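# Put the two closest-weight pistons in the steel tray

## Task

Find the pair of pistons whose weights are nearest to each other and place both in the steel parts tray. When you finish, no other object may be inside the tray or above it.

## Robot and tools

Robot: two arms, left_arm and right_arm, mounted on opposite sides of a table. The left_arm base is on the +y side; the names do not match sides in the images. Each arm ends in a two-finger gripper. Its fingers point along the gripper's own +x axis and close along its y axis. The reported end_effector_position is the point between the fingers, 3 to 4 cm behind the tips. Only the last 1.5 cm of each finger pad is flat.

Frame: all positions and orientations are in one scene frame, in metres. The origin is the table centre, +z is up, and the table top is at z = +0.020. Quaternions are written w first (qw, qx, qy, qz). Reported poses can be wrong by a few centimetres, more when the arm is stretched far.

Row format, shared by execute_actions and move: one flat list of 16 numbers covering both arms, even when only one moves. The first 8 are left_arm: x, y, z, qw, qx, qy, qz, opening. The last 8 are the same for right_arm. x, y, z and the quaternion are an absolute target pose for that gripper, not an offset. Opening is also absolute, from -1 to 1. +1 is fully open (0.080 m), and empty fingers touch at about -0.78. To grip, command about 0.08 below the grip_measured value at first contact; a smaller gap gives a lighter hold. Fully closing takes at least about 0.6 s. To keep an arm still or keep its orientation, resend its exact earlier target pose and quaternion, not the drifted reading.

execute_actions(actions, cameras): actions is an empty list, a list with one action, or a list with one wait.
- Empty list: returns the current state and pictures.
- Action: {"rows": [...], "steps": n}. Give 1 to 15 rows and n from 4 to 15 steps of 1/30 s (default 15). One row runs per step, and the last row repeats. Each target must be within 0.6 m of that arm's last reported position along each gripper axis, or the whole call is refused and nothing moves.
- Wait: {"steps": n}, up to 300. It is counted from the previous result, so your reply time is included.
- Pictures come only if cameras asks for them or the list is empty.

Every control step, the controller limits the commanded pose to 70 mm and 16 degrees from the measured pose. Long moves therefore need several actions. Each result is taken 4 steps before the action ends, and those steps run afterwards.

move(target, speed, blend, blocking, cameras): drives each gripper in a straight line to its pose.
- target: a single 16-number row, or a list of up to 15 rows. The 0.6 m rule does not apply.
- speed: in m/s, from 0.002 to 0.5, default 0.25. Rotation is capped at twice that in rad/s. Give one number or one per target.
- blend: in metres, the corner rounding at intermediate targets; 0 means stop at each one.
- All paths together take at least 0.5 s and at most 10 s.
- Openings in the first row are sent immediately. Openings in later rows are sent after the arms come to rest at that row.
- The paths do not avoid obstacles or the other arm. Grippers lag behind the path and can overshoot speed, especially with a straight arm.
- Keep paths away from an arm's own base, since passing close can flip its shoulder posture.
- blocking=false returns about 0.5 s after the start while the motion continues.
- The result adds a "move:" line with the ending:
  - done: within 8 mm and 2 degrees.
  - off_target or moving.
  - held: a check withheld steps, or the clearance check ended the move.
  - blocked: the gripper stopped far from its drive point, probably against something. It then holds still and presses less.
  - fault.
  - limits=paced means the pose was clipped; limits=held means steps were withheld.
- done does not mean the gripper is free of contact.

wait(seconds, cameras): seconds from 0 to 10. Sends nothing new, and returns early if a move ends.

stop(cameras): brakes a running move. It needs braking distance, and the fingers keep moving.

zoom_image(camera, region): camera is one of cam_high, cam_low, cam_left_wrist, cam_right_wrist. region is [x0, y0, x1, y1] in image pixels from the top-left, at most 504 by 504, taken from the camera's latest image. All images are 896x504.

finished_scene(scene): give the number of the current scene.

Result lines:
- Pose and velocity for each arm. Velocity lines are left out when the Joint velocities read "within noise".
- Hand target: where the controller is currently driving the gripper.
- grip_measured: finger opening on the command scale. It can be off by about 1 mm, and about 3 mm narrower than a hard part held under full squeeze. The last Joint positions number is the opening in metres.
- Joint torques: total drive output, including gravity. Positive means toward a larger joint angle.
- External joint torques: estimated outside load, which includes the weight of a held part. Comparing it while lifting each piston is a way to judge their weights.
- Wrist depth: a 7x7 grid for each wrist camera, rows separated by " / ", median distance in mm from 70 to 1000. "-" means no value.
- MOTOR HOT from 50 °C. At 95 °C an OVER-TEMPERATURE FAULT holds the arm for 30 to 60 s or longer, possibly with the arm limp.
- TORQUE FAULT: a joint's contact torque reached its limit, and the arm stops for 10 s. Limits in N m: waist 17.6, shoulder 21.8, elbow 21.7, wrist pitch 5.74, wrist yaw 5.72, wrist roll 5.36.

Joint ranges (rad): waist ±3.054, shoulder 0 to 3.142, elbow 0 to 2.356, wrist pitch ±1.571, wrist yaw ±1.571, wrist roll ±3.142.

Practical notes:
- The arms sag or tilt under friction and weight, and small commands may not move them, or may move them sideways. Check the pose after each move and correct any tilt.
- The simulation keeps running while you write, so keep replies short once motion has begun.
- Stretched arms, held loads and pushing toward unreachable poses heat the motors.
- Avoid dropping parts or releasing them while they move, slamming, hard or prolonged presses, and any contact between the two grippers or arms. Such contact can fail the task, and the clearance check does not guard gripper against gripper.
- Nothing may fall off the table or be left off it.
- Brief outside tugs on a held part or pushes on loose objects can happen, so grip firmly and recheck positions.

Each tool is called after "Call:" as a command line: name --argument value for each argument, lists and objects as JSON in quotes; but a table of rows of numbers goes row by row, as --pt "numbers of a row", without its own name.

## Session

Call:
execute_actions --actions '[]' --cameras '["all"]'

Scene clock: 0.00 s of 12600.00 s.
left_arm: end_effector_position=(-0.0132, +0.2409, +0.3482) grip_measured=+1.000 end_effector_quat_wxyz=(+0.626, +0.300, +0.417, -0.588) | right_arm: end_effector_position=(-0.2301, -0.2422, +0.2348) grip_measured=+1.000 end_effector_quat_wxyz=(+0.402, -0.573, +0.254, +0.667)
Joint positions: left_arm=[0.039 1.17 1.583 -1.477 0.054 -0.141 0.08] | right_arm=[0.852 1.533 1.455 -1.313 0.173 0.241 0.08]
Joint velocities: within noise
Joint torques (N m): no reading
External joint torques (N m): no reading
Heat: left arm: hottest wrist roll 40 °C (+0.0 °C/min); right arm: hottest wrist yaw 38 °C (+0.0 °C/min).
Wrist depth (mm): cam_left_wrist=[392 412 432 444 463 496 - / 332 340 420 440 457 483 - / 324 333 409 423 445 471 - / 316 328 401 411 440 415 - / 312 339 392 411 429 448 - / - - 387 394 416 87 - / - - 379 395 408 - -] | cam_right_wrist=[911 924 261 271 283 289 303 / 927 261 268 277 289 295 311 / 948 263 273 283 295 307 305 / 947 267 276 289 303 315 330 / 266 272 283 296 308 317 338 / 262 - 293 303 313 90 - / - - 296 310 323 - -]
Hand target: left_arm -0.0132, +0.2410, +0.3482; +0.626, +0.299, +0.417, -0.588 | right_arm -0.2302, -0.2421, +0.2360; -0.403, +0.571, -0.254, -0.669

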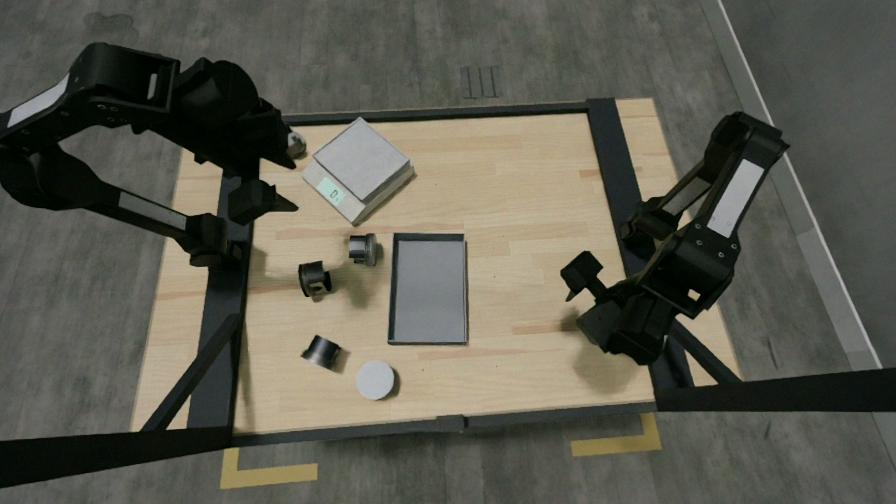

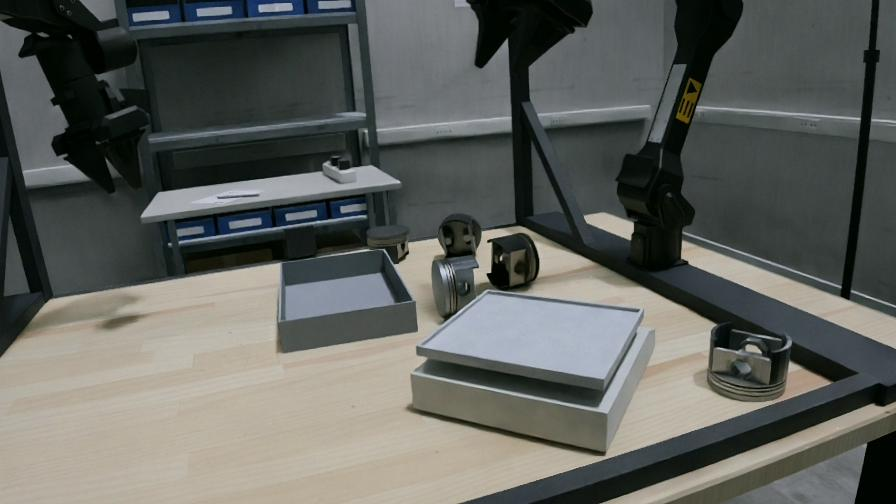

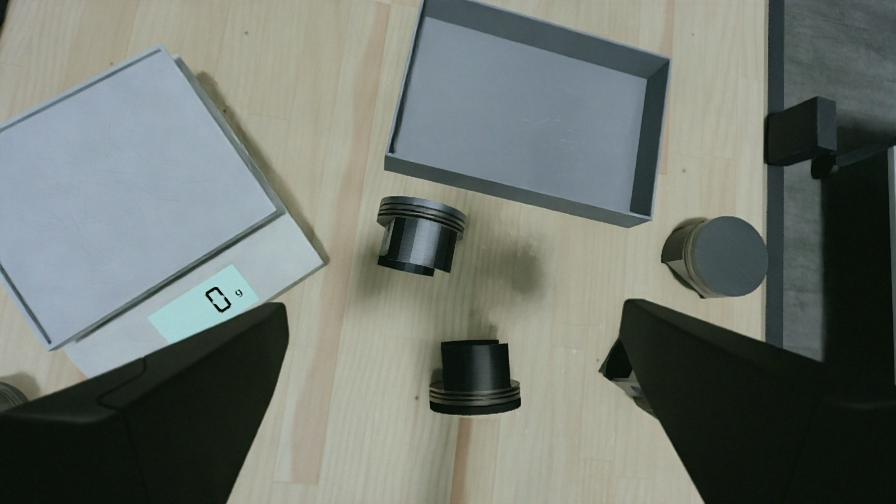

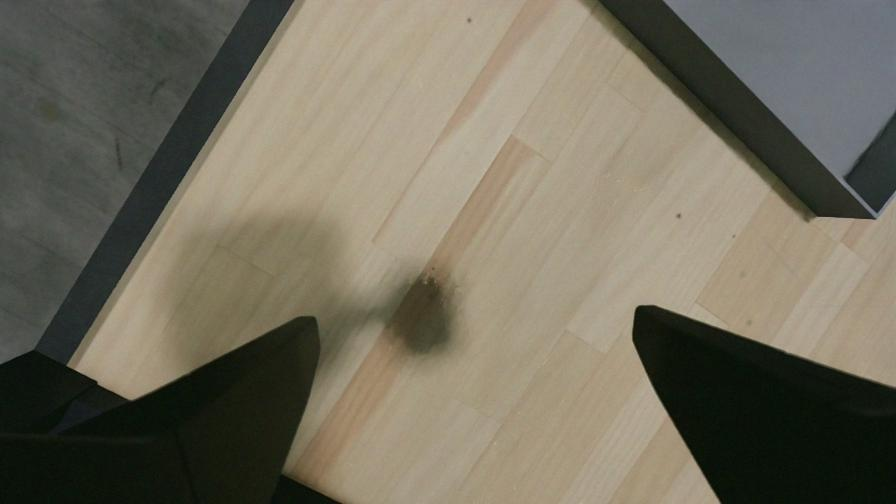

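Call:
zoom_image --camera "cam_left_wrist" --region '[340, 160, 560, 440]'

Call:
zoom_image --camera "cam_high" --region '[260, 110, 480, 420]'

Call:
zoom_image --camera "cam_low" --region '[360, 200, 800, 420]'

Scaled by 1.800.

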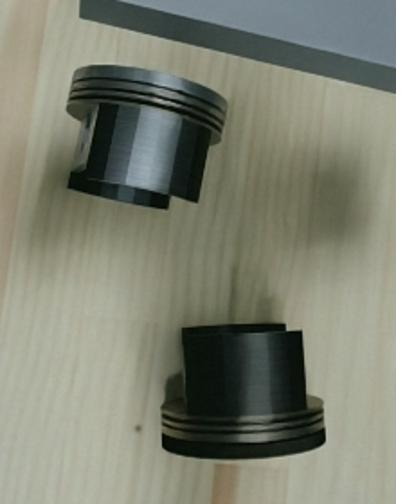

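Scaled by 1.626.

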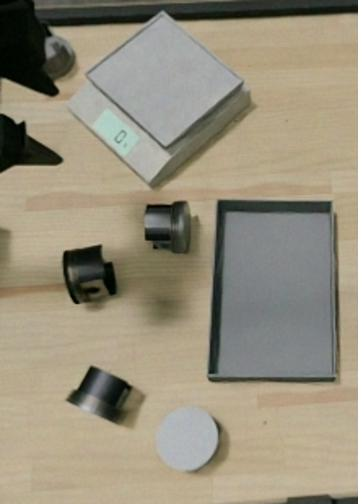

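Scaled by 1.145.

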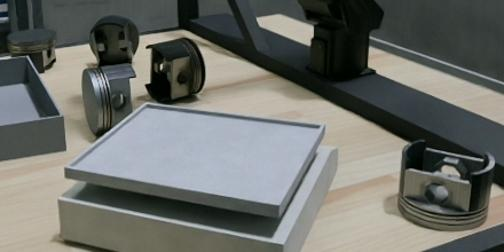

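Call:
move --target '[-0.015, 0.165, 0.22, 0.459, 0.537, 0.459, -0.537, 1, -0.2301, -0.2422, 0.2348, 0.402, -0.573, 0.254, 0.667, 1]'

Scene clock: 4.30 s of 12600.00 s.
left_arm: end_effector_position=(-0.0144, +0.1668, +0.2202) grip_measured=+1.000 end_effector_quat_wxyz=(+0.461, +0.534, +0.462, -0.537) | right_arm: end_effector_position=(-0.2301, -0.2422, +0.2348) grip_measured=+1.000 end_effector_quat_wxyz=(+0.402, -0.573, +0.254, +0.667)
Joint positions: left_arm=[0.001 1.673 1.564 -1.461 0.003 0.144 0.08] | right_arm=[0.852 1.533 1.455 -1.313 0.173 0.241 0.08]
Joint velocities: within noise
Joint torques (N m): left_arm=[-0.4 -4.78 6.47 0.29 -0.1 0.14] | right_arm=[0.13 -5.87 5.37 0.87 0.1 0.02]
External joint torques (N m): left_arm=[-0.35 1.72 0.77 -0.06 -0.12 0.14] | right_arm=[0.13 -0.39 -0.39 0.24 -0.02 0.02]
Heat: left arm: hottest wrist roll 40 °C (+0.0 °C/min); right arm: hottest wrist yaw 38 °C (+0.0 °C/min).
Wrist depth (mm): cam_left_wrist=[228 233 235 235 239 245 248 / 205 244 248 248 255 258 261 / 196 220 261 196 269 275 276 / 206 211 274 281 284 291 280 / 218 240 292 301 284 304 308 / - - 316 318 249 87 - / - - 337 343 347 - -] | cam_right_wrist=[913 927 262 272 282 290 302 / 925 261 266 278 288 295 311 / 941 262 274 284 295 306 307 / 944 268 279 288 302 314 331 / 265 272 285 296 307 319 339 / 261 - 292 302 315 90 - / - - 296 310 325 - -]
Hand target: left_arm -0.0151, +0.1650, +0.2200; +0.459, +0.537, +0.459, -0.538 | right_arm -0.2301, -0.2422, +0.2348; -0.402, +0.573, -0.254, -0.667
Off the commanded pose: left_arm 0.002 m, 0 deg | right_arm 0.000 m, 0 deg.
Kept back: nothing.
move: done

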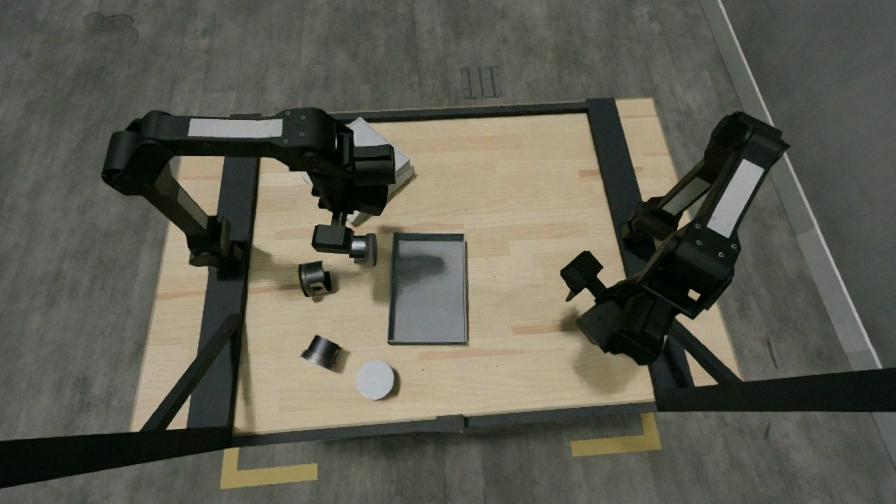

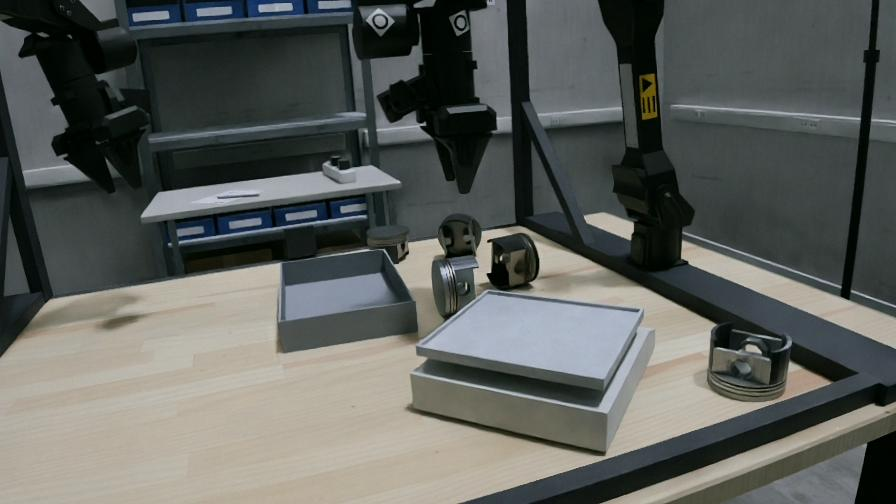

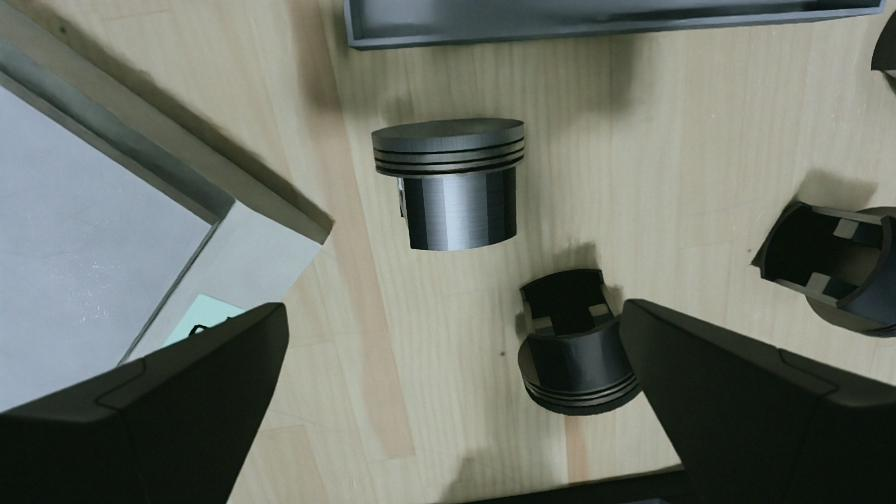

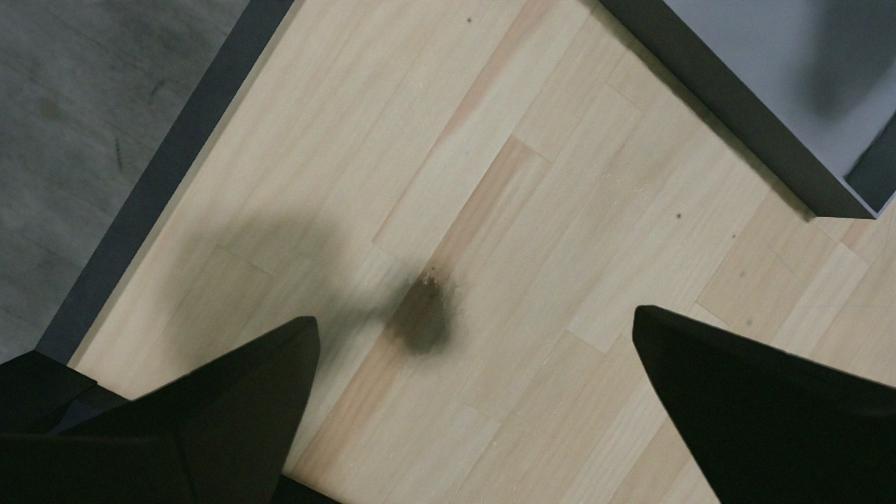

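Call:
move --pt "-0.020 0.176 0.14 0.4823 0.5171 0.4823 -0.5171 1 -0.2301 -0.2422 0.2348 0.402 -0.573 0.254 0.667 1" --pt "-0.020 0.176 0.074 0.4823 0.5171 0.4823 -0.5171 1 -0.2301 -0.2422 0.2348 0.402 -0.573 0.254 0.667 1" --speed '[0.25,0.12]'

Scene clock: 6.10 s of 12600.00 s.
left_arm: end_effector_position=(-0.0193, +0.1729, +0.0786) grip_measured=+1.000 end_effector_quat_wxyz=(+0.486, +0.512, +0.479, -0.522) | right_arm: end_effector_position=(-0.2301, -0.2422, +0.2348) grip_measured=+1.000 end_effector_quat_wxyz=(+0.402, -0.573, +0.254, +0.667)
Joint positions: left_arm=[-0.016 1.72 1.043 -0.877 0.003 0.048 0.08] | right_arm=[0.852 1.533 1.455 -1.313 0.173 0.241 0.08]
Joint velocities: within noise
Joint torques (N m): left_arm=[-0.41 -4.64 4.01 0.53 -0.1 -0.13] | right_arm=[-0.22 -5.55 5.3 0.89 0.14 0]
External joint torques (N m): left_arm=[-0.41 1.81 -1.32 0.13 -0.1 -0.13] | right_arm=[-0.23 -0.16 -0.35 0.3 0.03 -0.01]
Heat: left arm: hottest wrist roll 40 °C (+0.0 °C/min); right arm: hottest wrist yaw 38 °C (+0.0 °C/min).
Wrist depth (mm): cam_left_wrist=[107 107 109 111 112 113 114 / - 113 115 116 118 119 121 / 118 119 117 113 94 125 127 / 124 125 - - - 135 135 / 115 130 - - - 140 143 / - - - - - 87 - / - - - - - - -] | cam_right_wrist=[909 914 261 270 282 289 303 / 927 262 267 279 289 294 312 / 938 264 275 283 295 308 307 / 959 267 278 290 302 316 331 / 266 271 285 296 306 319 341 / 262 - 291 304 314 90 - / - - 296 310 323 - -]
Hand target: left_arm -0.0199, +0.1761, +0.0740; +0.482, +0.517, +0.482, -0.517 | right_arm -0.2301, -0.2422, +0.2348; -0.402, +0.573, -0.254, -0.667
Off the commanded pose: left_arm 0.006 m, 1 deg | right_arm 0.000 m, 0 deg.
Kept back: nothing.
move: done

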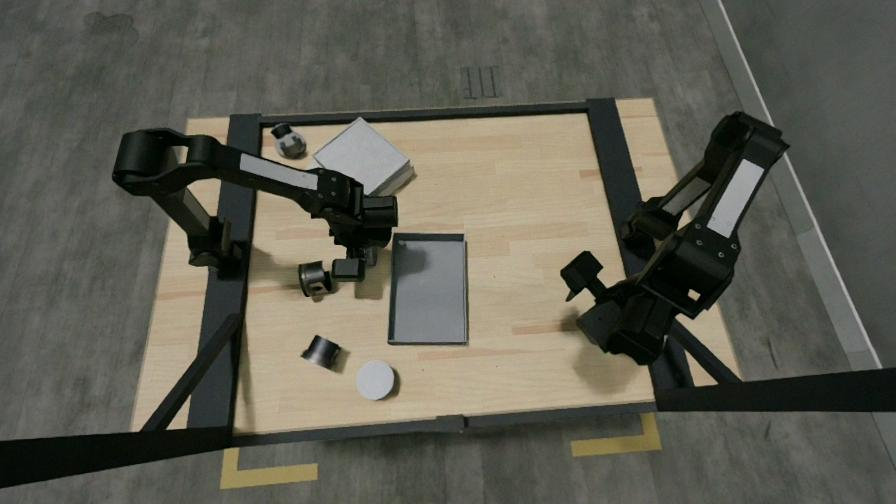

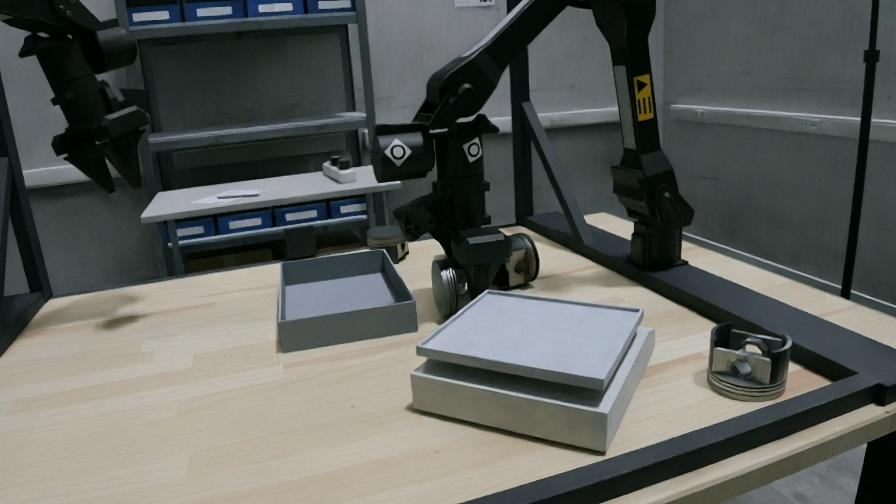

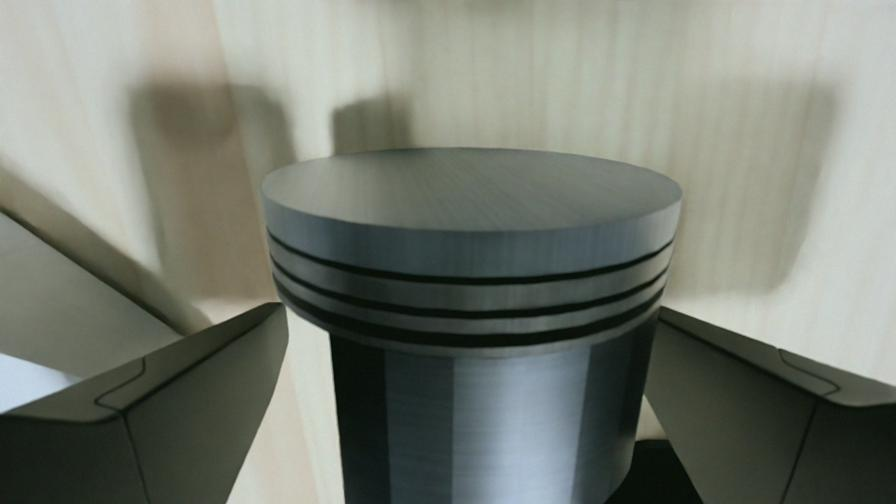

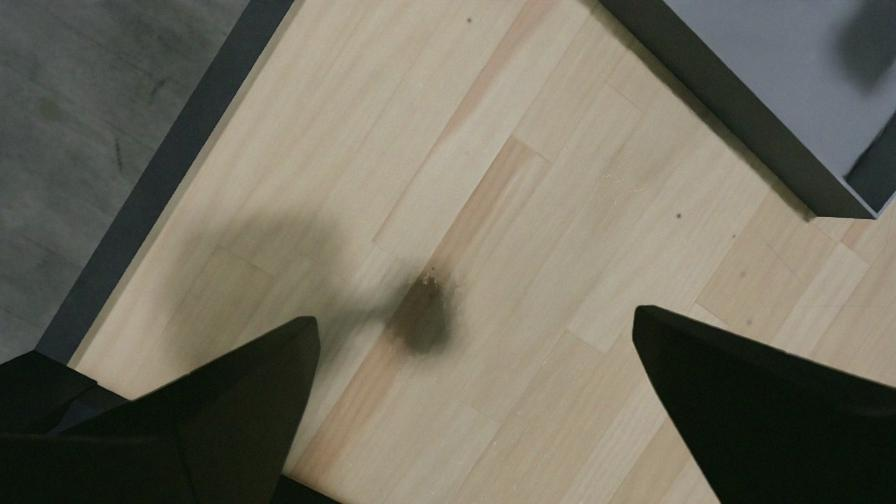

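Call:
move --target '[-0.0195, 0.1745, 0.074, 0.4823, 0.5171, 0.4823, -0.5171, 0.0, -0.2301, -0.2422, 0.2348, 0.402, -0.573, 0.254, 0.667, 1]'

Scene clock: 7.03 s of 12600.00 s.
left_arm: end_effector_position=(-0.0188, +0.1726, +0.0790) grip_measured=+0.316 end_effector_quat_wxyz=(+0.487, +0.513, +0.478, -0.521) | right_arm: end_effector_position=(-0.2301, -0.2422, +0.2348) grip_measured=+1.000 end_effector_quat_wxyz=(+0.402, -0.573, +0.254, +0.667)
Joint positions: left_arm=[-0.017 1.72 1.043 -0.877 -0.001 0.047 0.049] | right_arm=[0.852 1.533 1.455 -1.313 0.173 0.241 0.08]
Joint velocities: within noise
Joint torques (N m): left_arm=[-0.24 -3.95 4.64 0.5 0.05 -0.06] | right_arm=[-0.03 -5.78 5.32 0.91 0.12 0.01]
External joint torques (N m): left_arm=[-0.24 2.51 -0.68 0.12 0.05 -0.05] | right_arm=[-0.03 -0.39 -0.36 0.3 0.01 0]
Heat: left arm: hottest wrist roll 40 °C (+0.0 °C/min); right arm: hottest wrist yaw 38 °C (+0.0 °C/min).
Wrist depth (mm): cam_left_wrist=[109 109 110 112 113 115 116 / - 115 116 117 118 121 122 / 120 121 119 - 96 126 129 / 125 127 - - - 136 136 / 115 133 - - - 141 144 / - - - - - - 152 / - - - - - - -] | cam_right_wrist=[899 926 261 271 281 290 303 / 937 262 267 278 290 296 312 / 932 263 273 283 294 308 305 / 950 268 280 289 301 315 330 / 266 272 286 295 307 316 339 / 263 - 293 303 315 90 - / - - 297 309 324 - -]
Hand target: left_arm -0.0195, +0.1745, +0.0741; +0.482, +0.517, +0.482, -0.517 | right_arm -0.2301, -0.2422, +0.2348; -0.402, +0.573, -0.254, -0.667
Off the commanded pose: left_arm 0.005 m, 1 deg | right_arm 0.000 m, 0 deg.
Kept back: nothing.
move: done

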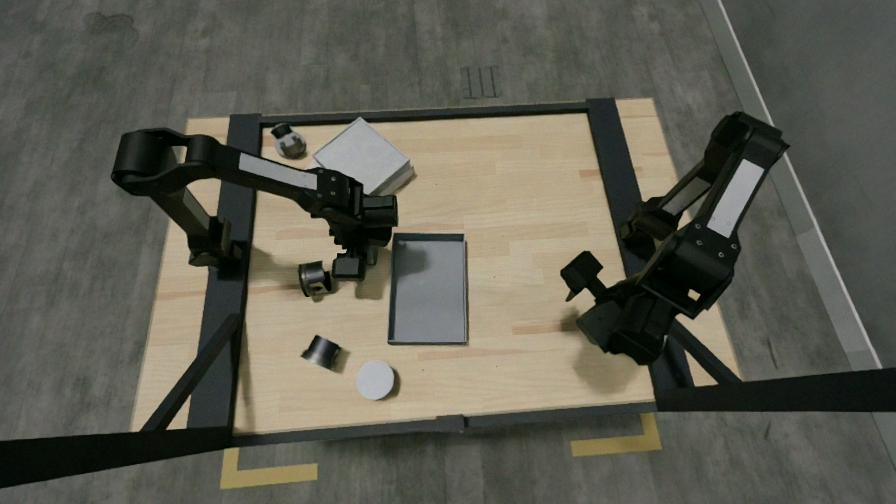

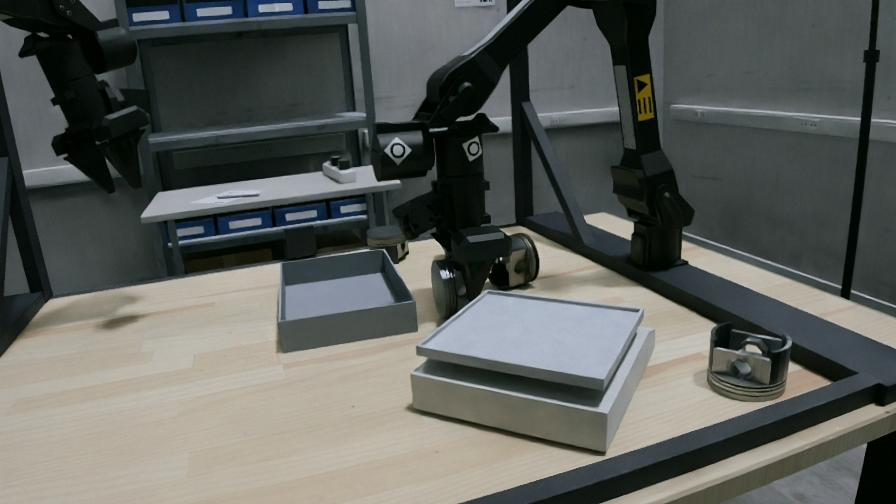

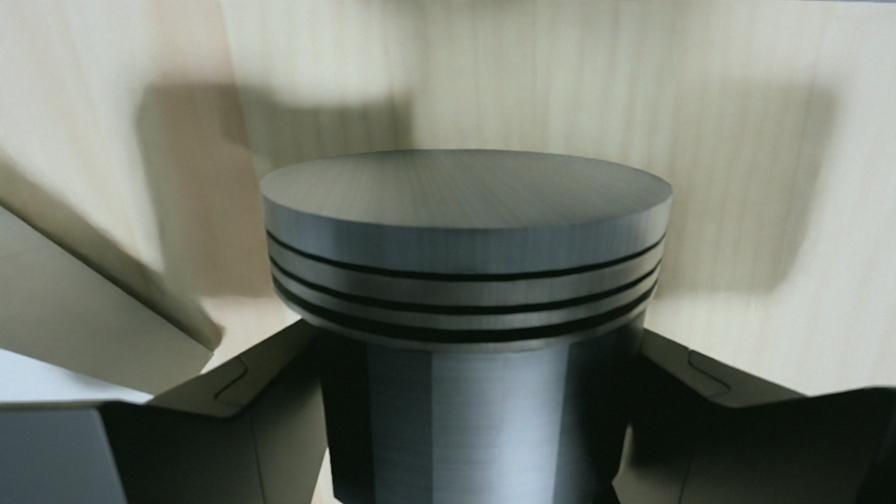

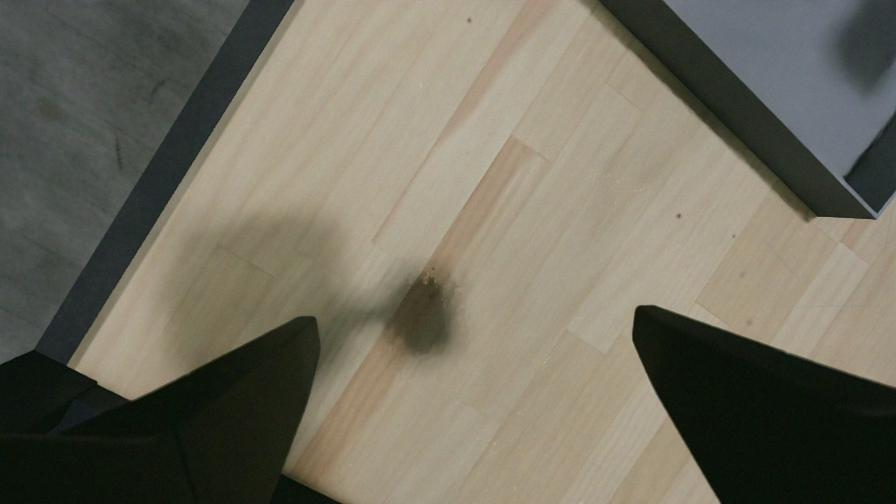

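Call:
move --pt "-0.0195 0.1745 0.17 0.4823 0.5171 0.4823 -0.5171 0.0 -0.2301 -0.2422 0.2348 0.402 -0.573 0.254 0.667 1" --pt "0.12 0.21 0.21 0.4823 0.5171 0.4823 -0.5171 0.0 -0.2301 -0.2422 0.2348 0.402 -0.573 0.254 0.667 1" --speed '[0.15,0.25]' --blend 0.03

Scene clock: 8.97 s of 12600.00 s.
left_arm: end_effector_position=(+0.1185, +0.2126, +0.2076) grip_measured=+0.316 end_effector_quat_wxyz=(+0.481, +0.518, +0.485, -0.515) | right_arm: end_effector_position=(-0.2301, -0.2422, +0.2348) grip_measured=+1.000 end_effector_quat_wxyz=(+0.402, -0.573, +0.254, +0.667)
Joint positions: left_arm=[0.484 1.623 1.461 -1.416 -0.003 0.546 0.049] | right_arm=[0.852 1.533 1.455 -1.313 0.173 0.241 0.08]
Joint velocities: within noise
Joint torques (N m): left_arm=[0.12 -4.76 7.19 0.29 0.17 0.15] | right_arm=[-0.08 -5.82 5.32 0.92 0.17 -0.01]
External joint torques (N m): left_arm=[0.12 1.39 1.46 -0.04 0.14 0.14] | right_arm=[-0.08 -0.34 -0.36 0.33 0.06 -0.01]
Heat: left arm: hottest wrist roll 40 °C (+0.0 °C/min); right arm: hottest wrist yaw 38 °C (+0.0 °C/min).
Wrist depth (mm): cam_left_wrist=[163 166 169 172 230 233 236 / 173 174 177 179 238 247 251 / 182 183 182 - 97 258 264 / 255 194 - - - 273 222 / 271 276 - - - 294 226 / - - - - - - 318 / - - - - - - -] | cam_right_wrist=[902 916 262 271 281 290 304 / 913 261 267 276 288 296 313 / 937 263 273 284 295 308 305 / 962 268 277 288 302 317 331 / 266 272 284 295 307 318 338 / 261 - 293 303 314 90 - / - - 297 310 322 - -]
Hand target: left_arm +0.1199, +0.2100, +0.2099; +0.482, +0.517, +0.482, -0.517 | right_arm -0.2301, -0.2422, +0.2348; -0.402, +0.573, -0.254, -0.667
Off the commanded pose: left_arm 0.004 m, 1 deg | right_arm 0.000 m, 0 deg.
Kept back: nothing.
move: done

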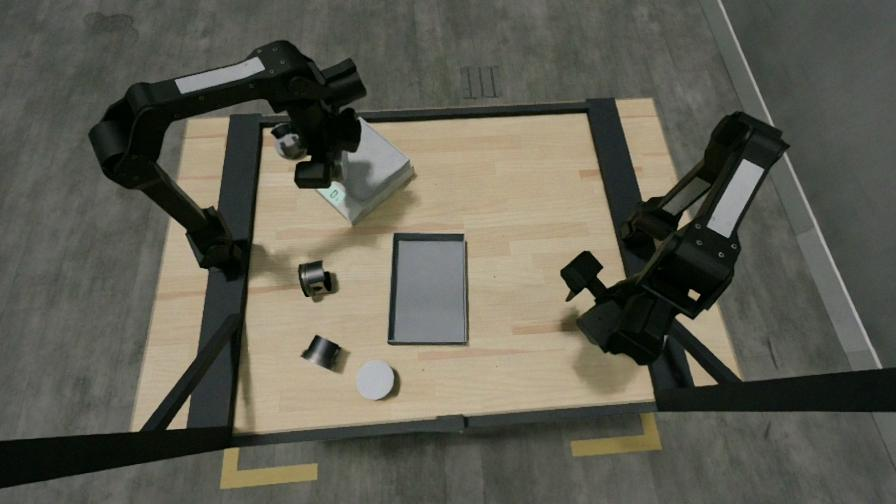

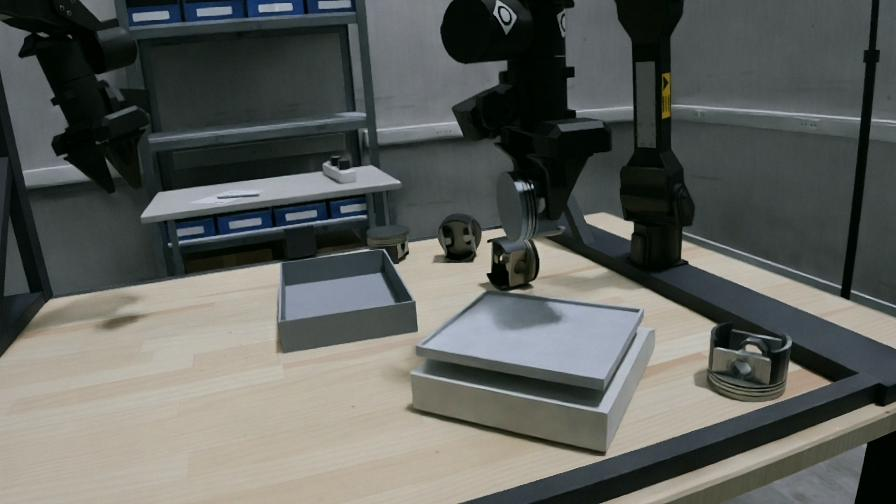

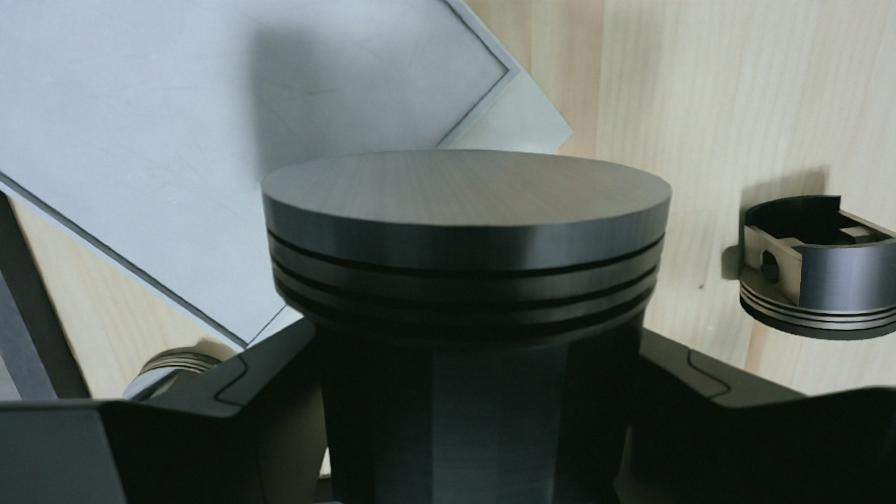

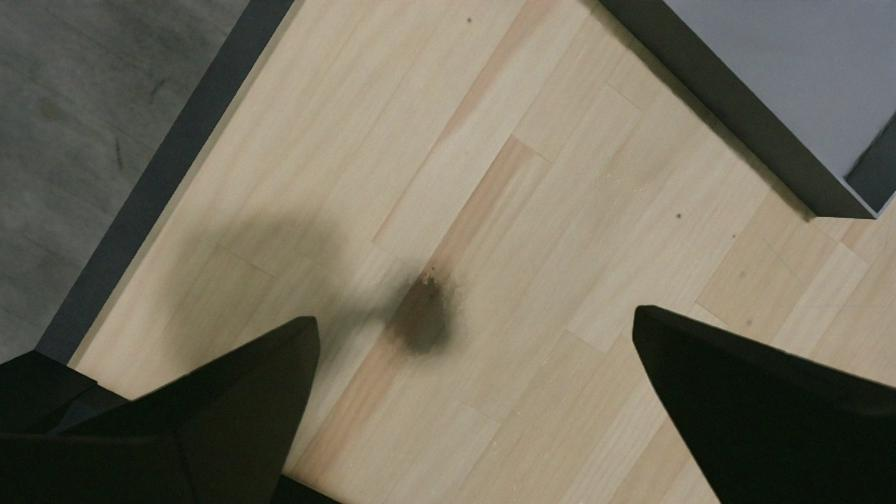

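Call:
move --pt "0.182 0.142 0.19 0.2534 0.6601 0.2534 -0.6601 0.0 -0.2301 -0.2422 0.2348 0.402 -0.573 0.254 0.667 1" --pt "0.182 0.142 0.145 0.2534 0.6601 0.2534 -0.6601 0.0 -0.2301 -0.2422 0.2348 0.402 -0.573 0.254 0.667 1" --speed '[0.25,0.1]'

Scene clock: 12.70 s of 12600.00 s.
left_arm: end_effector_position=(+0.1818, +0.1406, +0.1483) grip_measured=+0.317 end_effector_quat_wxyz=(+0.257, +0.662, +0.251, -0.658) | right_arm: end_effector_position=(-0.2301, -0.2422, +0.2348) grip_measured=+1.000 end_effector_quat_wxyz=(+0.402, -0.573, +0.254, +0.667)
Joint positions: left_arm=[0.545 1.975 1.66 -1.247 -0.003 1.377 0.049] | right_arm=[0.852 1.533 1.455 -1.313 0.173 0.241 0.08]
Joint velocities: within noise
Joint torques (N m): left_arm=[0.29 -7.41 4.76 0.44 0.19 0.16] | right_arm=[-0.05 -5.8 5.16 0.94 0.15 0.02]
External joint torques (N m): left_arm=[0.29 1.31 -0.91 0.11 0.14 0.16] | right_arm=[-0.07 -0.39 -0.53 0.33 0.04 0.01]
Heat: left arm: hottest wrist roll 40 °C (+0.0 °C/min); right arm: hottest wrist yaw 38 °C (+0.0 °C/min).
Wrist depth (mm): cam_left_wrist=[165 166 167 169 171 173 178 / 173 117 119 119 122 124 189 / 182 123 122 - 97 133 199 / 192 189 - - - 167 212 / 203 205 - - - 187 225 / 207 - - - - - 236 / - - - - - - -] | cam_right_wrist=[911 932 262 271 282 291 303 / 933 261 267 278 288 295 311 / 923 264 273 283 297 308 306 / 946 269 277 289 301 315 330 / 265 272 284 296 307 318 340 / 262 - 292 302 315 90 - / - - 295 309 323 - -]
Hand target: left_arm +0.1819, +0.1420, +0.1449; +0.253, +0.660, +0.254, -0.660 | right_arm -0.2301, -0.2422, +0.2348; -0.402, +0.573, -0.254, -0.667
Off the commanded pose: left_arm 0.004 m, 1 deg | right_arm 0.000 m, 0 deg.
Kept back: nothing.
move: done

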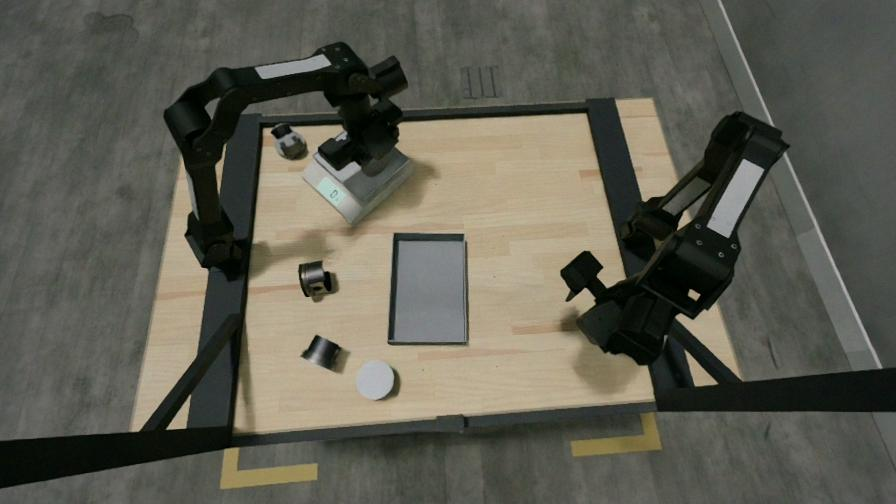

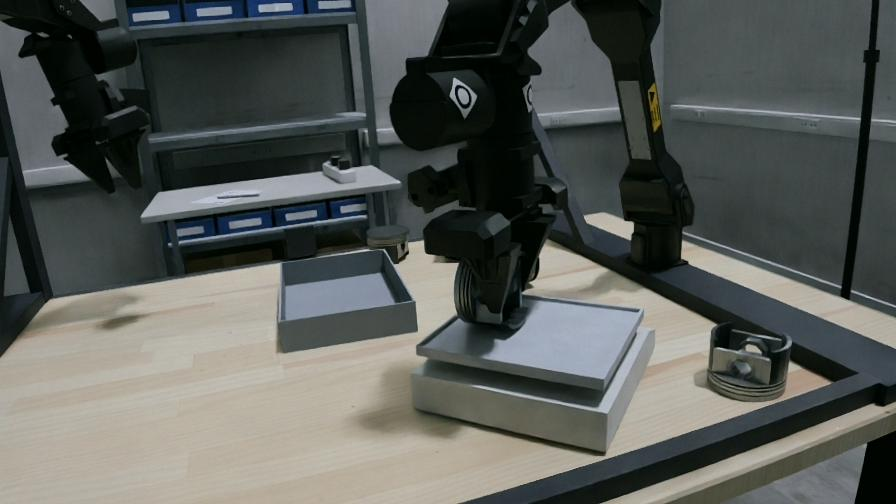

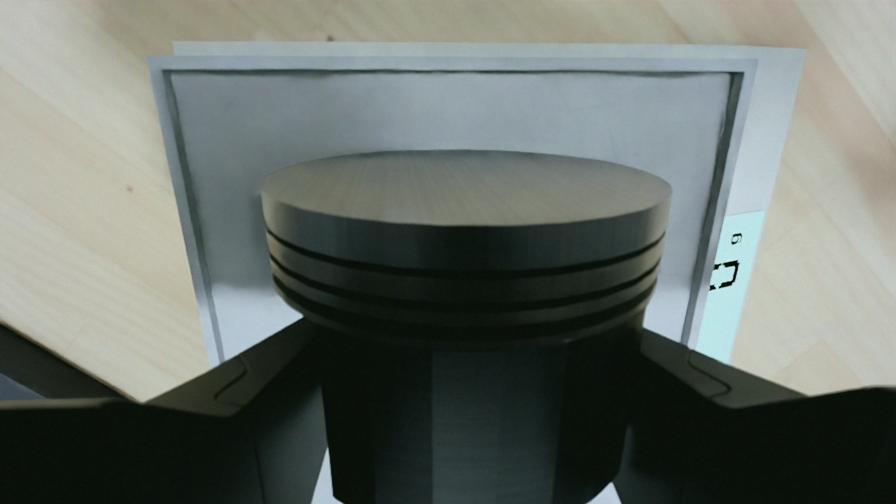

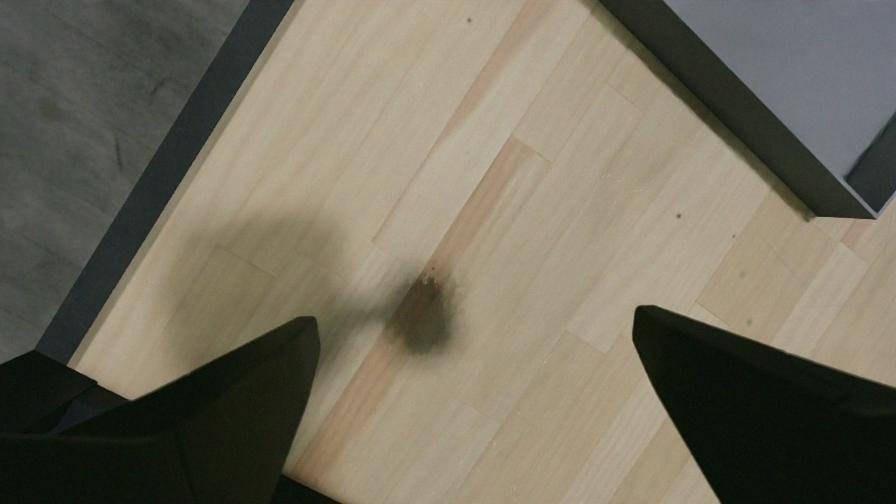

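Call:
move --target '[0.182, 0.142, 0.139, 0.2534, 0.6601, 0.2534, -0.6601, 0.0, -0.2301, -0.2422, 0.2348, 0.402, -0.573, 0.254, 0.667, 1]' --speed 0.03 --cameras '["cam_high","cam_low"]'

Call:
zoom_image --camera "cam_low" --region '[400, 220, 680, 460]'

Call:
zoom_image --camera "cam_high" --region '[290, 100, 430, 240]'

Scene clock: 13.67 s of 12600.00 s.
left_arm: end_effector_position=(+0.1821, +0.1406, +0.1440) grip_measured=+0.317 end_effector_quat_wxyz=(+0.257, +0.662, +0.250, -0.658) | right_arm: end_effector_position=(-0.2301, -0.2422, +0.2348) grip_measured=+1.000 end_effector_quat_wxyz=(+0.402, -0.573, +0.254, +0.667)
Joint positions: left_arm=[0.546 1.975 1.643 -1.227 -0.003 1.378 0.049] | right_arm=[0.852 1.533 1.455 -1.313 0.173 0.241 0.08]
Joint velocities: within noise
Joint torques (N m): left_arm=[0.22 -7.11 4.4 0.7 0.18 0.11] | right_arm=[-0.14 -5.83 5.26 0.89 0.14 -0.01]
External joint torques (N m): left_arm=[0.28 1.7 -1.34 0.37 0.13 0.11] | right_arm=[-0.17 -0.41 -0.42 0.29 0.04 -0.01]
Heat: left arm: hottest wrist roll 40 °C (+0.0 °C/min); right arm: hottest wrist yaw 38 °C (+0.0 °C/min).
Wrist depth (mm): cam_left_wrist=[163 162 163 166 168 170 173 / 171 114 117 116 118 121 183 / 180 121 119 115 96 127 193 / 189 189 - - - 138 206 / 201 203 - - - 177 219 / 206 - - - - - 230 / - - - - - - -] | cam_right_wrist=[922 931 261 272 283 289 303 / 932 261 268 278 289 296 311 / 945 262 273 284 295 306 305 / 942 267 278 289 303 315 331 / 265 271 285 296 307 317 339 / 262 - 291 303 315 90 - / - - 297 310 325 - -]
Hand target: left_arm +0.1819, +0.1420, +0.1390; +0.253, +0.660, +0.253, -0.660 | right_arm -0.2301, -0.2422, +0.2348; -0.402, +0.573, -0.254, -0.667
Off the commanded pose: left_arm 0.005 m, 1 deg | right_arm 0.000 m, 0 deg.
Kept back: nothing.
move: done
Images, in order (width x height): cam_high 896x504, cam_low 896x504.

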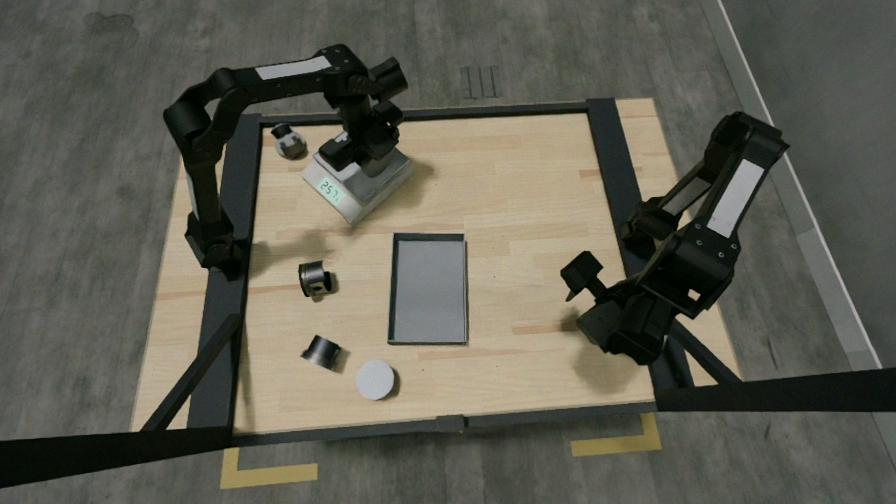

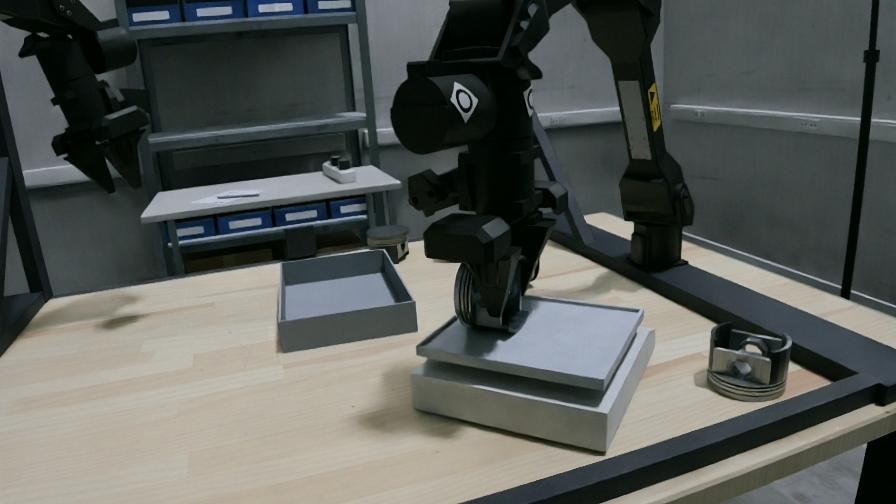

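Scaled by 1.800.

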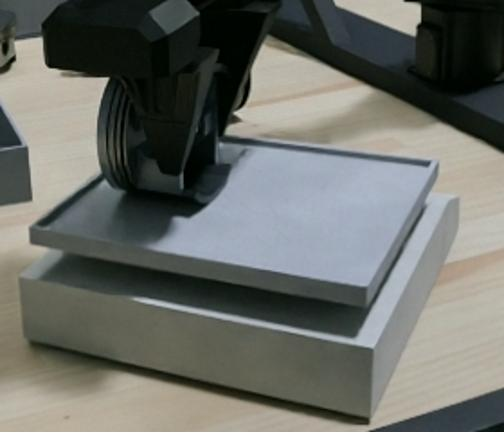

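Scaled by 3.600.

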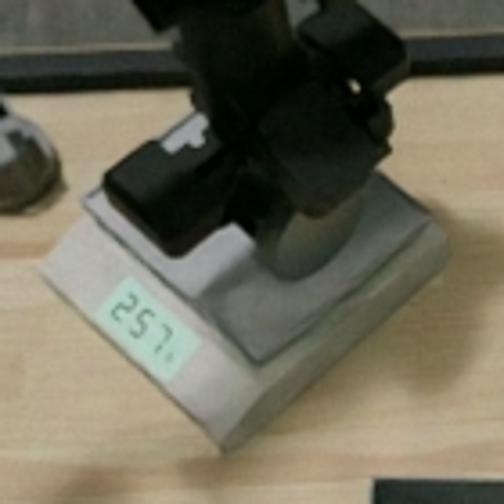

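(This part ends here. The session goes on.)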